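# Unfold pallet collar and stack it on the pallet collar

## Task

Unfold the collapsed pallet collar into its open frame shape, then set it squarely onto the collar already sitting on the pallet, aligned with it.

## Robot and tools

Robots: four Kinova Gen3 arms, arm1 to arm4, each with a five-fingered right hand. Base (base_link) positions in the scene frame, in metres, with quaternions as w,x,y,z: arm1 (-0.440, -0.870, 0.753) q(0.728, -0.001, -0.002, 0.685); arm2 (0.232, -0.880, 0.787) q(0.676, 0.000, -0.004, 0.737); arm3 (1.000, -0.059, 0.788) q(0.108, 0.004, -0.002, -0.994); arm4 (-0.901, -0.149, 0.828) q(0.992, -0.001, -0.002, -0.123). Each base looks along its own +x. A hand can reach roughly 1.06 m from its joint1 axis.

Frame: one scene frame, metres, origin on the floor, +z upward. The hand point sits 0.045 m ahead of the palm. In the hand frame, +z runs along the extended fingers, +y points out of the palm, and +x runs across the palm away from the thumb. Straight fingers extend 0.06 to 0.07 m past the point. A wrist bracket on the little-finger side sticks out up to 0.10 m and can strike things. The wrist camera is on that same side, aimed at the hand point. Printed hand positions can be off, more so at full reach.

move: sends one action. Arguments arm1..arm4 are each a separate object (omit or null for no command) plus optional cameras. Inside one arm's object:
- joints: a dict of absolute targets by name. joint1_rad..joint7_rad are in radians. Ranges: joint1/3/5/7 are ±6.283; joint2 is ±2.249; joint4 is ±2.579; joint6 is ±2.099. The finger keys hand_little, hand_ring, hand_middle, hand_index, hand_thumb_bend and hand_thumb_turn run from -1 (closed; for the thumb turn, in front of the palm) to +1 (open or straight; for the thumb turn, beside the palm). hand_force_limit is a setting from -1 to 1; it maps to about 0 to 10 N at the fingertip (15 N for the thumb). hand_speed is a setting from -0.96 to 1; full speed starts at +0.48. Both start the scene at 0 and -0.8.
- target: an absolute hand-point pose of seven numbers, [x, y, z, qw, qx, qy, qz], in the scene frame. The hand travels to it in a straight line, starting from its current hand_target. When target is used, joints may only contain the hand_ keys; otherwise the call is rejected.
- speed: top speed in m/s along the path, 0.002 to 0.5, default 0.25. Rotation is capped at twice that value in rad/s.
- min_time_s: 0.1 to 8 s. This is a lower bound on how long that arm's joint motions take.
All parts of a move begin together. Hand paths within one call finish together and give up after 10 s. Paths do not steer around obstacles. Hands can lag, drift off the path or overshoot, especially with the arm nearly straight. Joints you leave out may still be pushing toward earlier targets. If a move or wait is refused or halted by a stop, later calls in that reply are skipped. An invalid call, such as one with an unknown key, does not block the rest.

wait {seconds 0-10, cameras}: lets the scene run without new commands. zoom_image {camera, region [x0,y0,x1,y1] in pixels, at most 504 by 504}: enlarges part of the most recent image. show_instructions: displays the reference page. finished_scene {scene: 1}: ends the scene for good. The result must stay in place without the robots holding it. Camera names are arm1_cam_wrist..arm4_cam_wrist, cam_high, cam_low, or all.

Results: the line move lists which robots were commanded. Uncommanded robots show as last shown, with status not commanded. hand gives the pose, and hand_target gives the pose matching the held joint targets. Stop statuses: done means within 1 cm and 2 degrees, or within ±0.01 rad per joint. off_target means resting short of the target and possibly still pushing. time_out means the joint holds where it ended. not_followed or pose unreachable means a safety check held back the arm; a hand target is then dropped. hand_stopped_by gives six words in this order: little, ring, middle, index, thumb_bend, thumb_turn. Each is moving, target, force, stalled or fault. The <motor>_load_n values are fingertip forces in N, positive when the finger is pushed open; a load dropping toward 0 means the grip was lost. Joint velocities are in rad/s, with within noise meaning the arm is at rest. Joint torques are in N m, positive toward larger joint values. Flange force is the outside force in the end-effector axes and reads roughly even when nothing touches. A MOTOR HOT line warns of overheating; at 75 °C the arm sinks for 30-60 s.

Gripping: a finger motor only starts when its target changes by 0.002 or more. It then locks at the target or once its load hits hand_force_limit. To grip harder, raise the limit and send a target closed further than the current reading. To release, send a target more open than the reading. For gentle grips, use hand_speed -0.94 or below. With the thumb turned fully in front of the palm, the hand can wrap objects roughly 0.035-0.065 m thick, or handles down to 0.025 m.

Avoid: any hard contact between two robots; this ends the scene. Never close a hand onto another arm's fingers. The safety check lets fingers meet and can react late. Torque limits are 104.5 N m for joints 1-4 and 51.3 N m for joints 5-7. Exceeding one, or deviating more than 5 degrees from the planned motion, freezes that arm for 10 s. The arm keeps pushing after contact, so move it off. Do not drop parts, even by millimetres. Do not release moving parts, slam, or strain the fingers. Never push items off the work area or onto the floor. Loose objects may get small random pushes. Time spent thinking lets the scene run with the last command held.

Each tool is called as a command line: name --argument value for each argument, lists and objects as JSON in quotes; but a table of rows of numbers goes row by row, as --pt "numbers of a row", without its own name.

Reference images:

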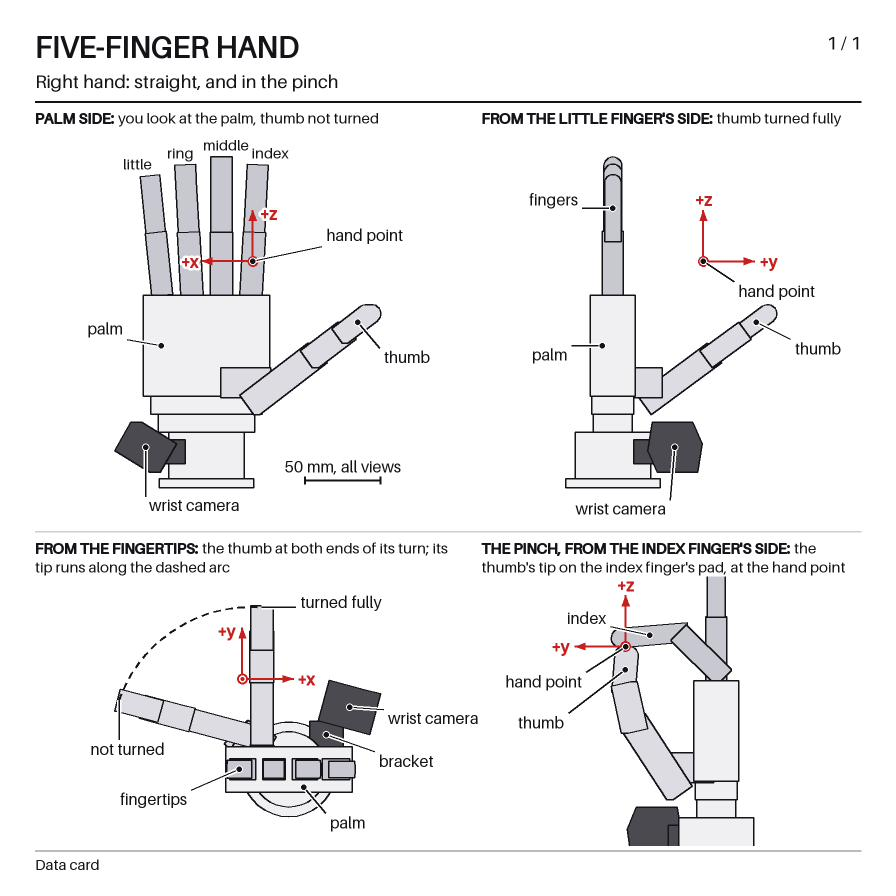

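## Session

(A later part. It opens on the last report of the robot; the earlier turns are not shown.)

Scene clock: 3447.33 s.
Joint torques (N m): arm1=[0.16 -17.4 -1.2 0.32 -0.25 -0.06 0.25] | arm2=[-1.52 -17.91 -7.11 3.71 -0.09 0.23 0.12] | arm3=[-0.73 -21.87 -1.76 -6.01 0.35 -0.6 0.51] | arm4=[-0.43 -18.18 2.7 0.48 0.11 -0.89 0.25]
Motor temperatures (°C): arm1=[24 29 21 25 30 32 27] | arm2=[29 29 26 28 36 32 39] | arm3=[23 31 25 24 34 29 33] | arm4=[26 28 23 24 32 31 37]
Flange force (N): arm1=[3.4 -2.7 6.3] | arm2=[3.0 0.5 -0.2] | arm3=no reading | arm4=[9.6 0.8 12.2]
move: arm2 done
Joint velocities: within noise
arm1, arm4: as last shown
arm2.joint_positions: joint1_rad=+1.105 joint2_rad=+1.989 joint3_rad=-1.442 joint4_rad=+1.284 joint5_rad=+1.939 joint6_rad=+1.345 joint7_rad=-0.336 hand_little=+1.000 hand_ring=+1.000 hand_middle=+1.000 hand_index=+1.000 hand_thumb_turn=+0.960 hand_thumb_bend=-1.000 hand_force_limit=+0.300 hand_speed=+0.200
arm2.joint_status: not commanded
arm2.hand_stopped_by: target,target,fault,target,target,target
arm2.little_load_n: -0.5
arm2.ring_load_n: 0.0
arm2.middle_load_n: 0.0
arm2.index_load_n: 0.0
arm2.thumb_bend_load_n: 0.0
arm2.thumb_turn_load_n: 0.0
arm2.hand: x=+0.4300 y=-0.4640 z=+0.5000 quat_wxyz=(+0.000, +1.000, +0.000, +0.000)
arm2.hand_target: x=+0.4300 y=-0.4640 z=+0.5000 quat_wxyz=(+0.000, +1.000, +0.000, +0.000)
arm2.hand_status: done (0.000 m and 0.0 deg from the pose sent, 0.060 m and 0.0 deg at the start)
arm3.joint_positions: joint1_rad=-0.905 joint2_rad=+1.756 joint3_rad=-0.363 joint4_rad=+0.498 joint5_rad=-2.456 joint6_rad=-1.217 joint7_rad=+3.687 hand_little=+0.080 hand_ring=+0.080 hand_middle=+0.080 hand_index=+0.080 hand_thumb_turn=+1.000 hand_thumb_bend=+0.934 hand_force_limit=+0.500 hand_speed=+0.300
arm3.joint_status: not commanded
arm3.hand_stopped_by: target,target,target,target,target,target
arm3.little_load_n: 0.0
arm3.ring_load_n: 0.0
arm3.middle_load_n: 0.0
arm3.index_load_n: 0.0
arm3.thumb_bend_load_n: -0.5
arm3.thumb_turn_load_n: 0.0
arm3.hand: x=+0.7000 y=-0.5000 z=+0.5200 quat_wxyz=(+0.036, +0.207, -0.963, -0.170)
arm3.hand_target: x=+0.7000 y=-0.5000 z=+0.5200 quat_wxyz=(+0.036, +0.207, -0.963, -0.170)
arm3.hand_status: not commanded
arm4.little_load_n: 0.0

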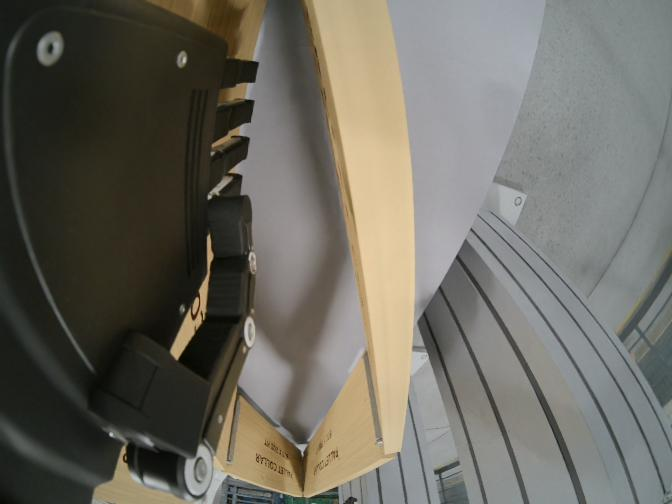

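move --arm2 '{"target":[0.43,-0.470,0.445,0,1,0,0],"speed":0.08}'

Scene clock: 3452.50 s.
Joint torques (N m): arm1=[0.16 -17.43 -1.19 0.26 -0.24 0 0.19] | arm2=[-1.45 -17.75 -6.62 3.96 -0.06 0.22 0.12] | arm3=[-0.72 -21.88 -1.73 -6.01 0.35 -0.61 0.52] | arm4=[-0.49 -18.22 2.69 0.47 0.1 -0.84 0.24]
Motor temperatures (°C): arm1=[24 29 21 25 30 32 27] | arm2=[29 29 26 28 36 32 39] | arm3=[23 31 25 24 34 29 33] | arm4=[26 28 23 24 32 31 37]
Flange force (N): arm1=[3.3 -2.8 6.2] | arm2=[2.8 0.6 0.0] | arm3=no reading | arm4=[9.3 0.9 12.1]
move: arm2 done
Joint velocities: within noise
arm1, arm4: as last shown
arm2.joint_positions: joint1_rad=+1.090 joint2_rad=+2.067 joint3_rad=-1.408 joint4_rad=+1.186 joint5_rad=+1.984 joint6_rad=+1.259 joint7_rad=-0.290 hand_little=+1.000 hand_ring=+1.000 hand_middle=+1.000 hand_index=+1.000 hand_thumb_turn=+0.960 hand_thumb_bend=-1.000 hand_force_limit=+0.300 hand_speed=+0.200
arm2.joint_status: not commanded
arm2.hand_stopped_by: target,target,fault,target,target,target
arm2.little_load_n: 0.0
arm2.ring_load_n: 0.0
arm2.middle_load_n: 0.0
arm2.index_load_n: 0.0
arm2.thumb_bend_load_n: 0.0
arm2.thumb_turn_load_n: 0.0
arm2.hand: x=+0.4300 y=-0.4700 z=+0.4450 quat_wxyz=(+0.000, +1.000, +0.000, +0.000)
arm2.hand_target: x=+0.4300 y=-0.4700 z=+0.4450 quat_wxyz=(+0.000, +1.000, +0.000, +0.000)
arm2.hand_status: done (0.000 m and 0.0 deg from the pose sent, 0.055 m and 0.0 deg at the start)
arm3.joint_positions: joint1_rad=-0.905 joint2_rad=+1.756 joint3_rad=-0.363 joint4_rad=+0.498 joint5_rad=-2.456 joint6_rad=-1.217 joint7_rad=+3.687 hand_little=+0.080 hand_ring=+0.080 hand_middle=+0.080 hand_index=+0.080 hand_thumb_turn=+1.000 hand_thumb_bend=+0.934 hand_force_limit=+0.500 hand_speed=+0.300
arm3.joint_status: not commanded
arm3.hand_stopped_by: target,target,target,target,target,target
arm3.little_load_n: 0.0
arm3.ring_load_n: 0.0
arm3.middle_load_n: 0.0
arm3.index_load_n: 0.5
arm3.thumb_bend_load_n: 0.0
arm3.thumb_turn_load_n: 0.0
arm3.hand: x=+0.7000 y=-0.5000 z=+0.5200 quat_wxyz=(+0.036, +0.207, -0.963, -0.170)
arm3.hand_target: x=+0.7000 y=-0.5000 z=+0.5200 quat_wxyz=(+0.036, +0.207, -0.963, -0.170)
arm3.hand_status: not commanded
arm4.ring_load_n: 0.5
pictures: none

move --arm2 '{"target":[0.47,-0.462,0.420,0,1,0,0],"speed":0.06}'

move --arm2 '{"target":[0.50,-0.452,0.420,0,1,0,0],"speed":0.05}' --cameras '["arm2_cam_wrist","cam_high"]'

Scene clock: 3457.07 s.
Joint torques (N m): arm1=[0.09 -17.34 -1.18 0.32 -0.22 -0.06 0.24] | arm2=[17.65 47.76 30.76 -30.92 7.62 -8.77 2.59] | arm3=[-0.71 -21.87 -1.72 -6.04 0.34 -0.61 0.53] | arm4=[-0.4 -18.14 2.73 0.48 0.13 -0.85 0.27]
Motor temperatures (°C): arm1=[24 29 21 25 30 32 27] | arm2=[29 29 26 28 36 32 39] | arm3=[23 31 25 24 34 29 33] | arm4=[26 28 23 24 32 31 37]
Flange force (N): arm1=[3.1 -2.8 6.0] | arm2=[-52.9 18.0 -196.0] | arm3=no reading | arm4=[9.5 0.7 11.8]
move: arm2 done
Joint velocities: within noise
arm1, arm4: as last shown
arm2.joint_positions: joint1_rad=+1.069 joint2_rad=+2.082 joint3_rad=-1.423 joint4_rad=+1.003 joint5_rad=+1.945 joint6_rad=+1.195 joint7_rad=-0.132 hand_little=+1.000 hand_ring=+1.000 hand_middle=+1.000 hand_index=+1.000 hand_thumb_turn=+0.960 hand_thumb_bend=-1.000 hand_force_limit=+0.300 hand_speed=+0.200
arm2.joint_status: not commanded
arm2.hand_stopped_by: target,target,fault,target,target,target
arm2.little_load_n: 0.0
arm2.ring_load_n: 0.0
arm2.middle_load_n: 0.0
arm2.index_load_n: 0.0
arm2.thumb_bend_load_n: 0.0
arm2.thumb_turn_load_n: 0.0
arm2.hand: x=+0.4708 y=-0.4614 z=+0.4207 quat_wxyz=(+0.000, +1.000, +0.000, +0.001)
arm2.hand_target: x=+0.4700 y=-0.4620 z=+0.4200 quat_wxyz=(+0.000, +1.000, +0.000, +0.000)
arm2.hand_status: done (0.001 m and 0.1 deg from the pose sent, 0.048 m and 0.0 deg at the start)
arm3.joint_positions: joint1_rad=-0.905 joint2_rad=+1.756 joint3_rad=-0.363 joint4_rad=+0.498 joint5_rad=-2.456 joint6_rad=-1.217 joint7_rad=+3.687 hand_little=+0.080 hand_ring=+0.080 hand_middle=+0.080 hand_index=+0.080 hand_thumb_turn=+1.000 hand_thumb_bend=+0.934 hand_force_limit=+0.500 hand_speed=+0.300
arm3.joint_status: not commanded
arm3.hand_stopped_by: target,target,target,target,target,target
arm3.little_load_n: 0.0
arm3.ring_load_n: 0.5
arm3.middle_load_n: 0.0
arm3.index_load_n: 0.0
arm3.thumb_bend_load_n: 0.0
arm3.thumb_turn_load_n: 0.0
arm3.hand: x=+0.7000 y=-0.5000 z=+0.5200 quat_wxyz=(+0.036, +0.207, -0.963, -0.170)
arm3.hand_target: x=+0.7000 y=-0.5000 z=+0.5200 quat_wxyz=(+0.036, +0.207, -0.963, -0.170)
arm3.hand_status: not commanded
arm4.ring_load_n: 0.0
pictures: none

Scene clock: 3458.20 s.
Joint torques (N m): arm1=[0.19 -17.38 -1.16 0.28 -0.27 -0.03 0.23] | arm2=[13.67 49.55 24.97 -24.19 5.33 -9.39 2.22] | arm3=[-0.75 -21.89 -1.71 -6.01 0.33 -0.62 0.51] | arm4=[-0.44 -18.18 2.73 0.48 0.1 -0.83 0.26]
Motor temperatures (°C): arm1=[24 29 21 25 30 32 27] | arm2=[29 29 26 28 36 32 39] | arm3=[23 31 25 24 34 29 33] | arm4=[26 28 23 24 32 31 37]
Flange force (N): arm1=[3.3 -2.7 6.1] | arm2=[-44.9 19.8 -181.7] | arm3=no reading | arm4=[9.3 0.8 11.8]
move: arm2 done
Joint velocities: within noise
arm1, arm4: as last shown
arm1.thumb_bend_load_n: -0.5
arm2.joint_positions: joint1_rad=+1.044 joint2_rad=+2.069 joint3_rad=-1.448 joint4_rad=+0.880 joint5_rad=+1.897 joint6_rad=+1.178 joint7_rad=-0.020 hand_little=+1.000 hand_ring=+1.000 hand_middle=+1.000 hand_index=+1.000 hand_thumb_turn=+0.960 hand_thumb_bend=-1.000 hand_force_limit=+0.300 hand_speed=+0.200
arm2.joint_status: not commanded
arm2.hand_stopped_by: target,target,fault,target,target,target
arm2.little_load_n: 0.0
arm2.ring_load_n: 0.0
arm2.middle_load_n: 0.0
arm2.index_load_n: 0.0
arm2.thumb_bend_load_n: 0.0
arm2.thumb_turn_load_n: 0.0
arm2.hand: x=+0.5005 y=-0.4516 z=+0.4205 quat_wxyz=(+0.000, +1.000, +0.000, +0.000)
arm2.hand_target: x=+0.5000 y=-0.4520 z=+0.4200 quat_wxyz=(+0.000, +1.000, +0.000, +0.000)
arm2.hand_status: done (0.001 m and 0.1 deg from the pose sent, 0.031 m and 0.1 deg at the start)
arm3.joint_positions: joint1_rad=-0.905 joint2_rad=+1.756 joint3_rad=-0.363 joint4_rad=+0.498 joint5_rad=-2.456 joint6_rad=-1.217 joint7_rad=+3.687 hand_little=+0.080 hand_ring=+0.080 hand_middle=+0.080 hand_index=+0.080 hand_thumb_turn=+1.000 hand_thumb_bend=+0.934 hand_force_limit=+0.500 hand_speed=+0.300
arm3.joint_status: not commanded
arm3.hand_stopped_by: target,target,target,target,target,target
arm3.little_load_n: -0.5
arm3.ring_load_n: 0.5
arm3.middle_load_n: 0.0
arm3.index_load_n: 0.0
arm3.thumb_bend_load_n: 0.0
arm3.thumb_turn_load_n: 0.0
arm3.hand: x=+0.7000 y=-0.5000 z=+0.5200 quat_wxyz=(+0.036, +0.207, -0.963, -0.170)
arm3.hand_target: x=+0.7000 y=-0.5000 z=+0.5200 quat_wxyz=(+0.036, +0.207, -0.963, -0.170)
arm3.hand_status: not commanded

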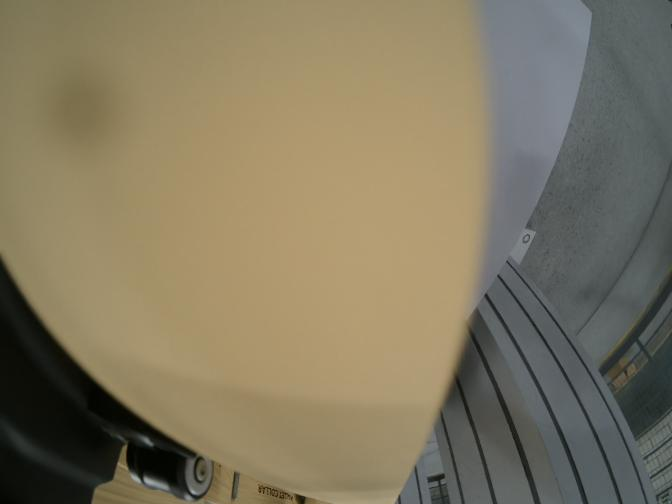

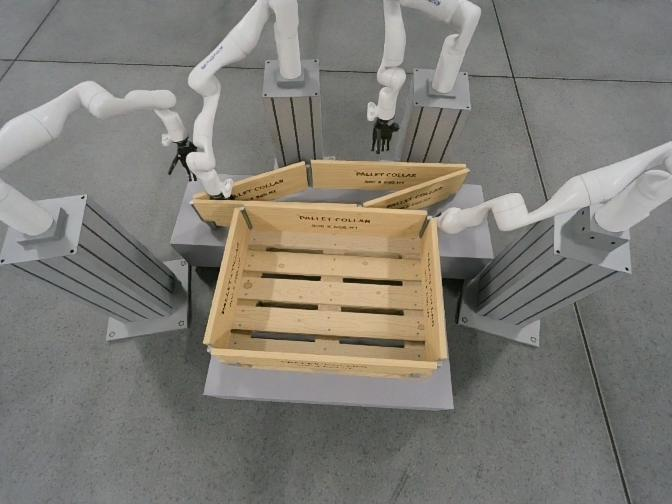

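move --arm2 '{"target":[0.48,-0.457,0.46,0,1,0,0],"speed":0.1}' --cameras '["arm2_cam_wrist"]'

Scene clock: 3465.40 s.
Joint torques (N m): arm1=[0.2 -17.37 -1.15 0.3 -0.22 -0.06 0.3] | arm2=[-1.44 -19.02 -6.52 3.41 -0.11 0.2 0.16] | arm3=[-0.73 -21.88 -1.74 -6.02 0.34 -0.6 0.52] | arm4=[-0.43 -18.17 2.73 0.44 0.14 -0.84 0.26]
Motor temperatures (°C): arm1=[24 29 21 25 30 32 27] | arm2=[29 29 26 28 36 32 39] | arm3=[23 31 25 24 34 29 33] | arm4=[26 28 23 24 32 31 37]
Flange force (N): arm1=[3.5 -2.6 6.2] | arm2=[2.4 0.8 -0.4] | arm3=no reading | arm4=[9.2 0.8 11.6]
move: arm2 done
Joint velocities: within noise
arm1.joint_positions: joint1_rad=+0.734 joint2_rad=+1.033 joint3_rad=+0.032 joint4_rad=+2.197 joint5_rad=-2.801 joint6_rad=+0.089 joint7_rad=+0.472 hand_little=+1.000 hand_ring=+1.000 hand_middle=+1.000 hand_index=+1.000 hand_thumb_turn=-1.000 hand_thumb_bend=+1.000 hand_force_limit=+0.500 hand_speed=+0.300
arm1.joint_status: not commanded
arm1.hand_stopped_by: target,target,target,target,target,target
arm1.little_load_n: 0.0
arm1.ring_load_n: 0.0
arm1.middle_load_n: 0.0
arm1.index_load_n: 0.0
arm1.thumb_bend_load_n: 0.0
arm1.thumb_turn_load_n: 0.0
arm1.hand: x=-0.1500 y=-0.6000 z=+0.6200 quat_wxyz=(+0.000, +0.000, -1.000, +0.000)
arm1.hand_target: x=-0.1500 y=-0.6000 z=+0.6200 quat_wxyz=(+0.000, +0.000, -1.000, +0.000)
arm1.hand_status: not commanded
arm2.joint_positions: joint1_rad=+1.093 joint2_rad=+2.022 joint3_rad=-1.436 joint4_rad=+1.066 joint5_rad=+1.913 joint6_rad=+1.254 joint7_rad=-0.146 hand_little=+1.000 hand_ring=+1.000 hand_middle=+1.000 hand_index=+1.000 hand_thumb_turn=+0.960 hand_thumb_bend=-1.000 hand_force_limit=+0.300 hand_speed=+0.200
arm2.joint_status: not commanded
arm2.hand_stopped_by: target,target,fault,target,target,target
arm2.little_load_n: 0.0
arm2.ring_load_n: 0.0
arm2.middle_load_n: 0.0
arm2.index_load_n: 0.0
arm2.thumb_bend_load_n: 0.0
arm2.thumb_turn_load_n: 0.0
arm2.hand: x=+0.4800 y=-0.4570 z=+0.4600 quat_wxyz=(+0.000, +1.000, +0.000, +0.000)
arm2.hand_target: x=+0.4800 y=-0.4570 z=+0.4600 quat_wxyz=(+0.000, +1.000, +0.000, +0.000)
arm2.hand_status: done (0.000 m and 0.0 deg from the pose sent, 0.045 m and 0.1 deg at the start)
arm3.joint_positions: joint1_rad=-0.905 joint2_rad=+1.756 joint3_rad=-0.363 joint4_rad=+0.498 joint5_rad=-2.456 joint6_rad=-1.217 joint7_rad=+3.687 hand_little=+0.080 hand_ring=+0.080 hand_middle=+0.080 hand_index=+0.080 hand_thumb_turn=+1.000 hand_thumb_bend=+0.934 hand_force_limit=+0.500 hand_speed=+0.300
arm3.joint_status: not commanded
arm3.hand_stopped_by: target,target,target,target,target,target
arm3.little_load_n: 0.0
arm3.ring_load_n: 0.0
arm3.middle_load_n: 0.0
arm3.index_load_n: 0.0
arm3.thumb_bend_load_n: 0.0
arm3.thumb_turn_load_n: 0.0
arm3.hand: x=+0.7000 y=-0.5000 z=+0.5200 quat_wxyz=(+0.036, +0.207, -0.963, -0.170)
arm3.hand_target: x=+0.7000 y=-0.5000 z=+0.5200 quat_wxyz=(+0.036, +0.207, -0.963, -0.170)
arm3.hand_status: not commanded
arm4: as last shown
arm4.ring_load_n: 0.5
arm4.middle_load_n: 0.5

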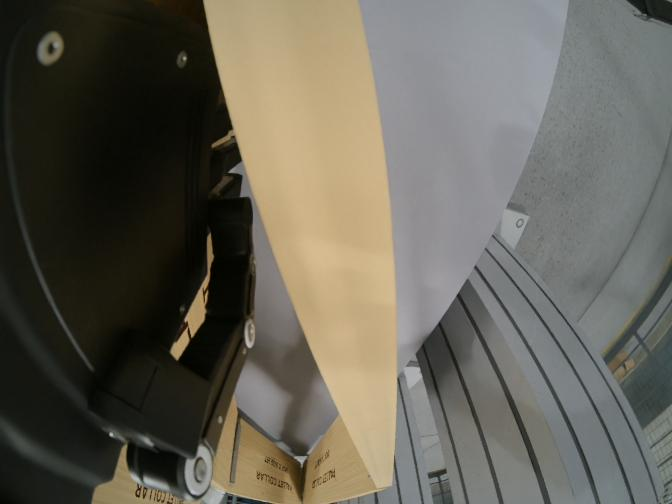

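move --arm2 '{"target":[0.505,-0.448,0.46,0,1,0,0],"speed":0.06}'

Scene clock: 3469.83 s.
Joint torques (N m): arm1=[0.2 -17.34 -1.28 0.29 -0.24 -0.06 0.19] | arm2=[-1.58 -20.07 -6.26 3.13 -0.04 0.08 0.08] | arm3=[-0.7 -21.93 -1.73 -6.03 0.33 -0.61 0.52] | arm4=[-0.45 -18.23 2.71 0.51 0.13 -0.89 0.3]
Motor temperatures (°C): arm1=[24 29 21 25 30 32 27] | arm2=[29 29 26 28 36 32 39] | arm3=[23 31 25 24 34 29 33] | arm4=[26 28 23 24 32 31 37]
Flange force (N): arm1=[3.5 -2.9 6.1] | arm2=[2.4 1.3 -0.5] | arm3=no reading | arm4=[9.9 0.7 12.6]
move: arm2 done
Joint velocities: within noise
arm1: as last shown
arm1.thumb_bend_load_n: -0.5
arm2.joint_positions: joint1_rad=+1.073 joint2_rad=+2.012 joint3_rad=-1.456 joint4_rad=+0.963 joint5_rad=+1.879 joint6_rad=+1.242 joint7_rad=-0.054 hand_little=+1.000 hand_ring=+1.000 hand_middle=+1.000 hand_index=+1.000 hand_thumb_turn=+0.960 hand_thumb_bend=-1.000 hand_force_limit=+0.300 hand_speed=+0.200
arm2.joint_status: not commanded
arm2.hand_stopped_by: target,target,fault,target,target,target
arm2.little_load_n: 0.0
arm2.ring_load_n: 0.0
arm2.middle_load_n: 0.0
arm2.index_load_n: -0.5
arm2.thumb_bend_load_n: 0.0
arm2.thumb_turn_load_n: -0.5
arm2.hand: x=+0.5050 y=-0.4480 z=+0.4600 quat_wxyz=(+0.000, +1.000, +0.000, +0.000)
arm2.hand_target: x=+0.5050 y=-0.4480 z=+0.4600 quat_wxyz=(+0.000, +1.000, +0.000, +0.000)
arm2.hand_status: done (0.000 m and 0.0 deg from the pose sent, 0.027 m and 0.0 deg at the start)
arm3.joint_positions: joint1_rad=-0.905 joint2_rad=+1.756 joint3_rad=-0.363 joint4_rad=+0.498 joint5_rad=-2.456 joint6_rad=-1.217 joint7_rad=+3.687 hand_little=+0.080 hand_ring=+0.080 hand_middle=+0.080 hand_index=+0.080 hand_thumb_turn=+1.000 hand_thumb_bend=+0.934 hand_force_limit=+0.500 hand_speed=+0.300
arm3.joint_status: not commanded
arm3.hand_stopped_by: target,target,target,target,target,target
arm3.little_load_n: 0.0
arm3.ring_load_n: 0.0
arm3.middle_load_n: 0.0
arm3.index_load_n: 0.0
arm3.thumb_bend_load_n: 0.0
arm3.thumb_turn_load_n: 0.0
arm3.hand: x=+0.7000 y=-0.5000 z=+0.5200 quat_wxyz=(+0.036, +0.207, -0.963, -0.170)
arm3.hand_target: x=+0.7000 y=-0.5000 z=+0.5200 quat_wxyz=(+0.036, +0.207, -0.963, -0.170)
arm3.hand_status: not commanded
arm4.joint_positions: joint1_rad=-0.358 joint2_rad=+2.167 joint3_rad=+0.612 joint4_rad=+0.847 joint5_rad=-0.816 joint6_rad=+0.088 joint7_rad=-3.953 hand_little=+0.080 hand_ring=+0.080 hand_middle=+0.080 hand_index=+0.080 hand_thumb_turn=+1.000 hand_thumb_bend=+1.000 hand_force_limit=+0.500 hand_speed=+0.300
arm4.joint_status: not commanded
arm4.hand_stopped_by: target,target,target,target,target,target
arm4.little_load_n: 0.0
arm4.ring_load_n: 0.0
arm4.middle_load_n: 0.0
arm4.index_load_n: 0.0
arm4.thumb_bend_load_n: 0.0
arm4.thumb_turn_load_n: 0.5
arm4.hand: x=-0.4180 y=-0.4460 z=+0.3420 quat_wxyz=(-0.212, -0.954, -0.206, -0.046)
arm4.hand_target: x=-0.4180 y=-0.4460 z=+0.3420 quat_wxyz=(-0.212, -0.954, -0.206, -0.046)
arm4.hand_status: not commanded
pictures: none

move --arm2 '{"target":[0.525,-0.443,0.46,0,1,0,0],"speed":0.05}'

Scene clock: 3472.17 s.
Joint torques (N m): arm1=[0.18 -17.31 -1.26 0.24 -0.17 -0.02 0.3] | arm2=[5.13 -29.37 -6.9 -3.1 3.08 -1.12 -1.06] | arm3=[-0.72 -21.85 -1.71 -6.02 0.36 -0.61 0.53] | arm4=[-0.42 -18.18 2.7 0.45 0.1 -0.84 0.26]
Motor temperatures (°C): arm1=[24 29 21 25 30 32 27] | arm2=[29 29 26 28 36 32 39] | arm3=[23 31 25 24 34 29 33] | arm4=[26 28 23 24 32 31 37]
Flange force (N): arm1=[3.7 -2.7 5.9] | arm2=[-12.5 6.7 0.4] | arm3=no reading | arm4=[9.4 0.8 11.9]
move: arm2 done
Joint velocities: within noise
arm1, arm4: as last shown
arm1.thumb_bend_load_n: 0.0
arm2.joint_positions: joint1_rad=+1.059 joint2_rad=+2.005 joint3_rad=-1.472 joint4_rad=+0.881 joint5_rad=+1.855 joint6_rad=+1.233 joint7_rad=+0.020 hand_little=+1.000 hand_ring=+1.000 hand_middle=+1.000 hand_index=+1.000 hand_thumb_turn=+0.960 hand_thumb_bend=-1.000 hand_force_limit=+0.300 hand_speed=+0.200
arm2.joint_status: not commanded
arm2.hand_stopped_by: target,target,fault,target,target,target
arm2.little_load_n: 0.0
arm2.ring_load_n: 0.0
arm2.middle_load_n: 0.0
arm2.index_load_n: 0.0
arm2.thumb_bend_load_n: 0.0
arm2.thumb_turn_load_n: 0.0
arm2.hand: x=+0.5250 y=-0.4430 z=+0.4600 quat_wxyz=(+0.000, +1.000, +0.000, +0.000)
arm2.hand_target: x=+0.5250 y=-0.4430 z=+0.4600 quat_wxyz=(+0.000, +1.000, +0.000, +0.000)
arm2.hand_status: done (0.000 m and 0.0 deg from the pose sent, 0.021 m and 0.0 deg at the start)
arm3.joint_positions: joint1_rad=-0.905 joint2_rad=+1.756 joint3_rad=-0.363 joint4_rad=+0.498 joint5_rad=-2.456 joint6_rad=-1.217 joint7_rad=+3.687 hand_little=+0.080 hand_ring=+0.080 hand_middle=+0.080 hand_index=+0.080 hand_thumb_turn=+1.000 hand_thumb_bend=+0.934 hand_force_limit=+0.500 hand_speed=+0.300
arm3.joint_status: not commanded
arm3.hand_stopped_by: target,target,target,target,target,target
arm3.little_load_n: 0.0
arm3.ring_load_n: 0.5
arm3.middle_load_n: 0.0
arm3.index_load_n: 0.0
arm3.thumb_bend_load_n: 0.0
arm3.thumb_turn_load_n: -0.5
arm3.hand: x=+0.7000 y=-0.5000 z=+0.5200 quat_wxyz=(+0.036, +0.207, -0.963, -0.170)
arm3.hand_target: x=+0.7000 y=-0.5000 z=+0.5200 quat_wxyz=(+0.036, +0.207, -0.963, -0.170)
arm3.hand_status: not commanded
arm4.thumb_bend_load_n: -0.5
arm4.thumb_turn_load_n: 0.0
pictures: none

move --arm2 '{"target":[0.545,-0.444,0.46,0,1,0,0],"speed":0.05}'

move --arm2 '{"target":[0.565,-0.444,0.46,0,1,0,0],"speed":0.05}' --cameras '["cam_high"]'

zoom_image --camera "cam_high" --region '[180, 155, 320, 215]'

zoom_image --camera "cam_high" --region '[340, 155, 480, 215]'

Scene clock: 3478.63 s.
Joint torques (N m): arm1=[0.2 -17.41 -1.13 0.36 -0.21 -0.06 0.26] | arm2=[3.81 -28.07 -6.19 -2.25 2.7 -1.25 -0.74] | arm3=[-0.73 -21.88 -1.69 -6.03 0.36 -0.62 0.54] | arm4=[-0.45 -18.13 2.72 0.43 0.13 -0.85 0.26]
Motor temperatures (°C): arm1=[24 29 21 25 30 32 27] | arm2=[29 30 26 28 36 32 39] | arm3=[23 31 25 24 34 29 33] | arm4=[26 28 23 24 32 31 37]
Flange force (N): arm1=[3.3 -2.5 6.3] | arm2=[-10.7 6.6 -1.2] | arm3=no reading | arm4=[9.2 0.8 11.5]
move: arm2 done
Joint velocities: within noise
arm1, arm4: as last shown
arm1.index_load_n: -0.5
arm1.thumb_bend_load_n: -0.5
arm2.joint_positions: joint1_rad=+1.058 joint2_rad=+2.001 joint3_rad=-1.482 joint4_rad=+0.820 joint5_rad=+1.836 joint6_rad=+1.227 joint7_rad=+0.085 hand_little=+1.000 hand_ring=+1.000 hand_middle=+1.000 hand_index=+1.000 hand_thumb_turn=+0.960 hand_thumb_bend=-1.000 hand_force_limit=+0.300 hand_speed=+0.200
arm2.joint_status: not commanded
arm2.hand_stopped_by: target,target,fault,target,target,target
arm2.little_load_n: 0.0
arm2.ring_load_n: 0.0
arm2.middle_load_n: 0.0
arm2.index_load_n: 0.0
arm2.thumb_bend_load_n: 0.0
arm2.thumb_turn_load_n: 0.0
arm2.hand: x=+0.5450 y=-0.4440 z=+0.4600 quat_wxyz=(+0.000, +1.000, +0.000, +0.000)
arm2.hand_target: x=+0.5450 y=-0.4440 z=+0.4600 quat_wxyz=(+0.000, +1.000, +0.000, +0.000)
arm2.hand_status: done (0.000 m and 0.0 deg from the pose sent, 0.020 m and 0.0 deg at the start)
arm3.joint_positions: joint1_rad=-0.905 joint2_rad=+1.756 joint3_rad=-0.363 joint4_rad=+0.498 joint5_rad=-2.456 joint6_rad=-1.217 joint7_rad=+3.687 hand_little=+0.080 hand_ring=+0.080 hand_middle=+0.080 hand_index=+0.080 hand_thumb_turn=+1.000 hand_thumb_bend=+0.934 hand_force_limit=+0.500 hand_speed=+0.300
arm3.joint_status: not commanded
arm3.hand_stopped_by: target,target,target,target,target,target
arm3.little_load_n: 0.0
arm3.ring_load_n: 0.0
arm3.middle_load_n: 0.0
arm3.index_load_n: 0.0
arm3.thumb_bend_load_n: 0.0
arm3.thumb_turn_load_n: 0.0
arm3.hand: x=+0.7000 y=-0.5000 z=+0.5200 quat_wxyz=(+0.036, +0.207, -0.963, -0.170)
arm3.hand_target: x=+0.7000 y=-0.5000 z=+0.5200 quat_wxyz=(+0.036, +0.207, -0.963, -0.170)
arm3.hand_status: not commanded
arm4.index_load_n: 0.5
arm4.thumb_bend_load_n: 0.0
pictures: none

Scene clock: 3479.60 s.
Joint torques (N m): arm1=[0.14 -17.38 -1.18 0.34 -0.21 -0.06 0.25] | arm2=[2.46 -29.35 -5.48 -0.65 2.74 -0.93 0.34] | arm3=[-0.72 -21.9 -1.74 -6.03 0.33 -0.58 0.51] | arm4=[-0.43 -18.16 2.67 0.42 0.16 -0.86 0.27]
Motor temperatures (°C): arm1=[24 29 21 25 30 32 27] | arm2=[29 30 26 28 36 32 39] | arm3=[23 31 25 24 34 29 33] | arm4=[26 28 23 24 32 31 37]
Flange force (N): arm1=[3.3 -2.7 6.2] | arm2=[-8.9 4.6 2.4] | arm3=no reading | arm4=[9.6 0.7 12.0]
move: arm2 done
Joint velocities: within noise
arm1, arm4: as last shown
arm1.index_load_n: 0.0
arm1.thumb_bend_load_n: 0.0
arm2.joint_positions: joint1_rad=+1.050 joint2_rad=+1.996 joint3_rad=-1.496 joint4_rad=+0.746 joint5_rad=+1.815 joint6_rad=+1.221 joint7_rad=+0.157 hand_little=+1.000 hand_ring=+1.000 hand_middle=+1.000 hand_index=+1.000 hand_thumb_turn=+0.960 hand_thumb_bend=-1.000 hand_force_limit=+0.300 hand_speed=+0.200
arm2.joint_status: not commanded
arm2.hand_stopped_by: target,target,fault,target,target,target
arm2.little_load_n: 0.0
arm2.ring_load_n: 0.0
arm2.middle_load_n: 0.0
arm2.index_load_n: 0.0
arm2.thumb_bend_load_n: 0.0
arm2.thumb_turn_load_n: 0.0
arm2.hand: x=+0.5650 y=-0.4440 z=+0.4600 quat_wxyz=(+0.000, +1.000, +0.000, +0.000)
arm2.hand_target: x=+0.5650 y=-0.4440 z=+0.4600 quat_wxyz=(+0.000, +1.000, +0.000, +0.000)
arm2.hand_status: done (0.000 m and 0.0 deg from the pose sent, 0.020 m and 0.0 deg at the start)
arm3.joint_positions: joint1_rad=-0.905 joint2_rad=+1.756 joint3_rad=-0.363 joint4_rad=+0.498 joint5_rad=-2.456 joint6_rad=-1.217 joint7_rad=+3.687 hand_little=+0.080 hand_ring=+0.080 hand_middle=+0.080 hand_index=+0.080 hand_thumb_turn=+1.000 hand_thumb_bend=+0.934 hand_force_limit=+0.500 hand_speed=+0.300
arm3.joint_status: not commanded
arm3.hand_stopped_by: target,target,target,target,target,target
arm3.little_load_n: 0.0
arm3.ring_load_n: 0.0
arm3.middle_load_n: 0.0
arm3.index_load_n: 0.0
arm3.thumb_bend_load_n: -0.5
arm3.thumb_turn_load_n: 0.0
arm3.hand: x=+0.7000 y=-0.5000 z=+0.5200 quat_wxyz=(+0.036, +0.207, -0.963, -0.170)
arm3.hand_target: x=+0.7000 y=-0.5000 z=+0.5200 quat_wxyz=(+0.036, +0.207, -0.963, -0.170)
arm3.hand_status: not commanded
arm4.index_load_n: 0.0

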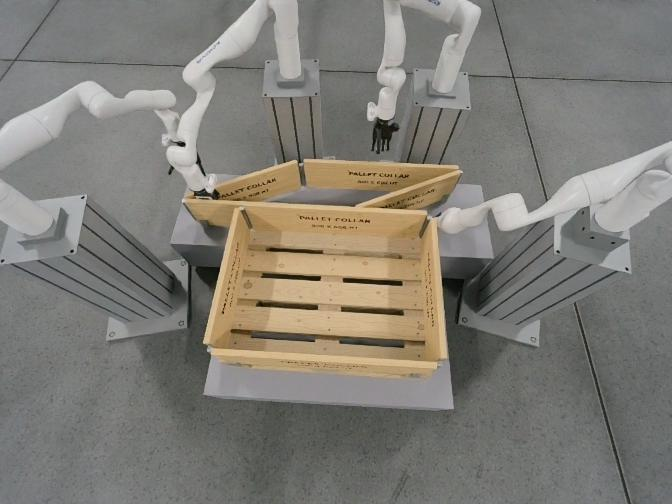

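Scaled by 3.600.

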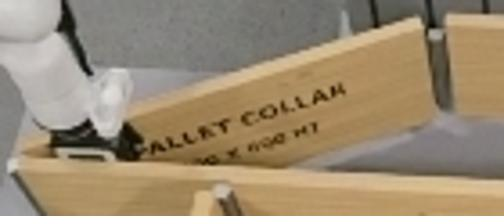

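Scaled by 3.600.

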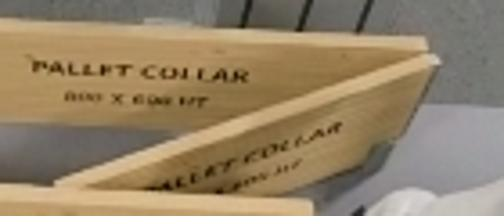

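move --arm2 '{"target":[0.580,-0.444,0.46,0,1,0,0],"speed":0.05}'

move --arm2 '{"target":[0.53,-0.452,0.46,0,1,0,0],"speed":0.08}'

move --arm2 '{"target":[0.45,-0.470,0.62,0,1,0,0],"speed":0.12}' --cameras '["cam_high","arm2_cam_wrist"]'

zoom_image --camera "cam_high" --region '[180, 155, 320, 215]'

zoom_image --camera "cam_high" --region '[340, 155, 480, 215]'

Scene clock: 3486.00 s.
Joint torques (N m): arm1=[0.05 -17.39 -1.17 0.29 -0.2 0.01 0.26] | arm2=[2.4 -30.31 -5.08 -0.65 2.74 -1.01 0.44] | arm3=[-0.74 -21.89 -1.72 -5.99 0.34 -0.62 0.51] | arm4=[-0.48 -18.19 2.7 0.46 0.13 -0.84 0.26]
Motor temperatures (°C): arm1=[24 29 21 25 30 32 27] | arm2=[29 30 26 28 36 32 39] | arm3=[23 31 25 24 34 29 33] | arm4=[26 28 23 24 32 31 37]
Flange force (N): arm1=[2.9 -2.7 6.0] | arm2=[-9.4 4.8 3.1] | arm3=no reading | arm4=[9.4 0.9 12.0]
move: arm2 done
Joint velocities: within noise
arm1, arm4: as last shown
arm2.joint_positions: joint1_rad=+1.040 joint2_rad=+1.992 joint3_rad=-1.507 joint4_rad=+0.683 joint5_rad=+1.798 joint6_rad=+1.216 joint7_rad=+0.215 hand_little=+1.000 hand_ring=+1.000 hand_middle=+1.000 hand_index=+1.000 hand_thumb_turn=+0.960 hand_thumb_bend=-1.000 hand_force_limit=+0.300 hand_speed=+0.200
arm2.joint_status: not commanded
arm2.hand_stopped_by: target,target,fault,target,target,target
arm2.little_load_n: 0.0
arm2.ring_load_n: 0.0
arm2.middle_load_n: 0.0
arm2.index_load_n: 0.0
arm2.thumb_bend_load_n: 0.0
arm2.thumb_turn_load_n: 0.0
arm2.hand: x=+0.5800 y=-0.4440 z=+0.4600 quat_wxyz=(+0.000, +1.000, +0.000, +0.000)
arm2.hand_target: x=+0.5800 y=-0.4440 z=+0.4600 quat_wxyz=(+0.000, +1.000, +0.000, +0.000)
arm2.hand_status: done (0.000 m and 0.0 deg from the pose sent, 0.015 m and 0.0 deg at the start)
arm3.joint_positions: joint1_rad=-0.905 joint2_rad=+1.756 joint3_rad=-0.363 joint4_rad=+0.498 joint5_rad=-2.456 joint6_rad=-1.217 joint7_rad=+3.687 hand_little=+0.080 hand_ring=+0.080 hand_middle=+0.080 hand_index=+0.080 hand_thumb_turn=+1.000 hand_thumb_bend=+0.934 hand_force_limit=+0.500 hand_speed=+0.300
arm3.joint_status: not commanded
arm3.hand_stopped_by: target,target,target,target,target,target
arm3.little_load_n: 0.0
arm3.ring_load_n: 0.0
arm3.middle_load_n: 0.0
arm3.index_load_n: 0.5
arm3.thumb_bend_load_n: -0.5
arm3.thumb_turn_load_n: 0.0
arm3.hand: x=+0.7000 y=-0.5000 z=+0.5200 quat_wxyz=(+0.036, +0.207, -0.963, -0.170)
arm3.hand_target: x=+0.7000 y=-0.5000 z=+0.5200 quat_wxyz=(+0.036, +0.207, -0.963, -0.170)
arm3.hand_status: not commanded
arm4.thumb_bend_load_n: -0.5
pictures: none

Scene clock: 3487.13 s.
Joint torques (N m): arm1=[0.18 -17.25 -1.16 0.31 -0.32 -0.05 0.22] | arm2=[-1.45 -20.33 -5.87 2.99 -0.06 0.22 0.14] | arm3=[-0.71 -21.91 -1.72 -6 0.33 -0.6 0.52] | arm4=[-0.4 -18.16 2.67 0.45 0.14 -0.87 0.26]
Motor temperatures (°C): arm1=[24 29 21 25 30 32 27] | arm2=[29 30 26 28 36 32 39] | arm3=[23 31 25 24 34 29 33] | arm4=[26 28 23 24 32 31 37]
Flange force (N): arm1=[3.2 -2.7 5.7] | arm2=[2.3 0.8 -0.5] | arm3=no reading | arm4=[9.6 0.7 12.0]
move: arm2 done
Joint velocities: within noise
arm1, arm4: as last shown
arm2.joint_positions: joint1_rad=+1.087 joint2_rad=+2.006 joint3_rad=-1.464 joint4_rad=+0.908 joint5_rad=+1.860 joint6_rad=+1.234 joint7_rad=+0.018 hand_little=+1.000 hand_ring=+1.000 hand_middle=+1.000 hand_index=+1.000 hand_thumb_turn=+0.960 hand_thumb_bend=-1.000 hand_force_limit=+0.300 hand_speed=+0.200
arm2.joint_status: not commanded
arm2.hand_stopped_by: target,target,fault,target,target,target
arm2.little_load_n: 0.0
arm2.ring_load_n: 0.0
arm2.middle_load_n: 0.0
arm2.index_load_n: 0.0
arm2.thumb_bend_load_n: 0.0
arm2.thumb_turn_load_n: 0.0
arm2.hand: x=+0.5300 y=-0.4520 z=+0.4600 quat_wxyz=(+0.000, +1.000, +0.000, +0.000)
arm2.hand_target: x=+0.5300 y=-0.4520 z=+0.4600 quat_wxyz=(+0.000, +1.000, +0.000, +0.000)
arm2.hand_status: done (0.000 m and 0.0 deg from the pose sent, 0.051 m and 0.0 deg at the start)
arm3.joint_positions: joint1_rad=-0.905 joint2_rad=+1.756 joint3_rad=-0.363 joint4_rad=+0.498 joint5_rad=-2.456 joint6_rad=-1.217 joint7_rad=+3.687 hand_little=+0.080 hand_ring=+0.080 hand_middle=+0.080 hand_index=+0.080 hand_thumb_turn=+1.000 hand_thumb_bend=+0.934 hand_force_limit=+0.500 hand_speed=+0.300
arm3.joint_status: not commanded
arm3.hand_stopped_by: target,target,target,target,target,target
arm3.little_load_n: 0.0
arm3.ring_load_n: 0.0
arm3.middle_load_n: 0.0
arm3.index_load_n: 0.0
arm3.thumb_bend_load_n: 0.0
arm3.thumb_turn_load_n: 0.0
arm3.hand: x=+0.7000 y=-0.5000 z=+0.5200 quat_wxyz=(+0.036, +0.207, -0.963, -0.170)
arm3.hand_target: x=+0.7000 y=-0.5000 z=+0.5200 quat_wxyz=(+0.036, +0.207, -0.963, -0.170)
arm3.hand_status: not commanded
arm4.middle_load_n: 0.5
arm4.thumb_bend_load_n: 0.0
pictures: none

Scene clock: 3489.17 s.
Joint torques (N m): arm1=[0.08 -17.31 -1.2 0.3 -0.26 -0.05 0.24] | arm2=[-1.48 -18.31 -7.98 2.53 -0.1 0.23 0.15] | arm3=[-0.73 -21.87 -1.72 -6 0.34 -0.58 0.51] | arm4=[-0.43 -18.16 2.7 0.44 0.12 -0.87 0.22]
Motor temperatures (°C): arm1=[24 29 21 25 30 32 27] | arm2=[29 30 26 28 36 32 39] | arm3=[23 31 25 24 34 29 33] | arm4=[26 28 23 24 32 31 37]
Flange force (N): arm1=[3.1 -2.9 5.9] | arm2=[2.7 0.6 -0.5] | arm3=no reading | arm4=[9.3 0.9 11.7]
move: arm2 done
Joint velocities: within noise
arm1, arm4: as last shown
arm1.little_load_n: -0.5
arm2.joint_positions: joint1_rad=+1.169 joint2_rad=+1.807 joint3_rad=-1.524 joint4_rad=+1.445 joint5_rad=+1.793 joint6_rad=+1.500 joint7_rad=-0.376 hand_little=+1.000 hand_ring=+1.000 hand_middle=+1.000 hand_index=+1.000 hand_thumb_turn=+0.960 hand_thumb_bend=-1.000 hand_force_limit=+0.300 hand_speed=+0.200
arm2.joint_status: not commanded
arm2.hand_stopped_by: target,target,fault,target,target,target
arm2.little_load_n: 0.0
arm2.ring_load_n: 0.0
arm2.middle_load_n: -0.5
arm2.index_load_n: 0.0
arm2.thumb_bend_load_n: 0.0
arm2.thumb_turn_load_n: 0.0
arm2.hand: x=+0.4500 y=-0.4700 z=+0.6200 quat_wxyz=(+0.000, +1.000, +0.000, +0.000)
arm2.hand_target: x=+0.4500 y=-0.4700 z=+0.6200 quat_wxyz=(+0.000, +1.000, +0.000, +0.000)
arm2.hand_status: done (0.000 m and 0.0 deg from the pose sent, 0.180 m and 0.0 deg at the start)
arm3.joint_positions: joint1_rad=-0.905 joint2_rad=+1.756 joint3_rad=-0.363 joint4_rad=+0.498 joint5_rad=-2.456 joint6_rad=-1.217 joint7_rad=+3.687 hand_little=+0.080 hand_ring=+0.080 hand_middle=+0.080 hand_index=+0.080 hand_thumb_turn=+1.000 hand_thumb_bend=+0.934 hand_force_limit=+0.500 hand_speed=+0.300
arm3.joint_status: not commanded
arm3.hand_stopped_by: target,target,target,target,target,target
arm3.little_load_n: 0.0
arm3.ring_load_n: 0.0
arm3.middle_load_n: 0.0
arm3.index_load_n: 0.0
arm3.thumb_bend_load_n: 0.0
arm3.thumb_turn_load_n: 0.5
arm3.hand: x=+0.7000 y=-0.5000 z=+0.5200 quat_wxyz=(+0.036, +0.207, -0.963, -0.170)
arm3.hand_target: x=+0.7000 y=-0.5000 z=+0.5200 quat_wxyz=(+0.036, +0.207, -0.963, -0.170)
arm3.hand_status: not commanded
arm4.middle_load_n: -0.5
arm4.thumb_bend_load_n: -0.5
pictures: arm2_cam_wrist, cam_high

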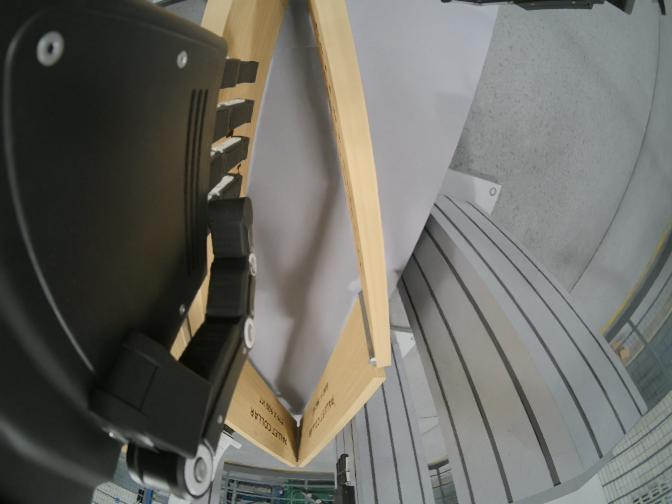

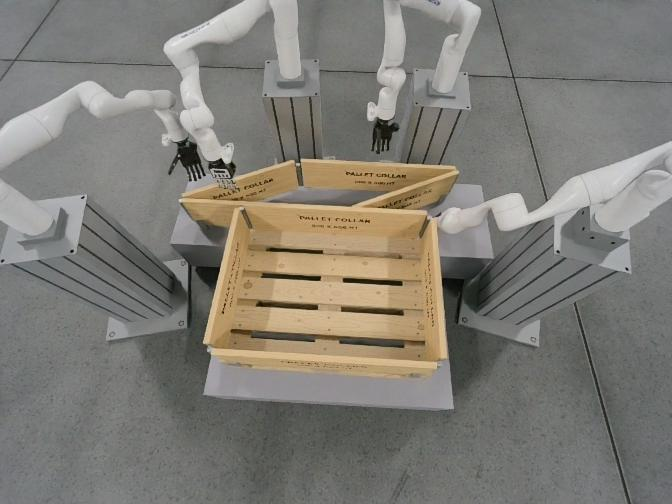

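Scaled by 3.600.

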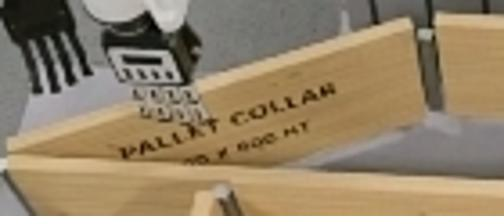

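Scaled by 3.600.

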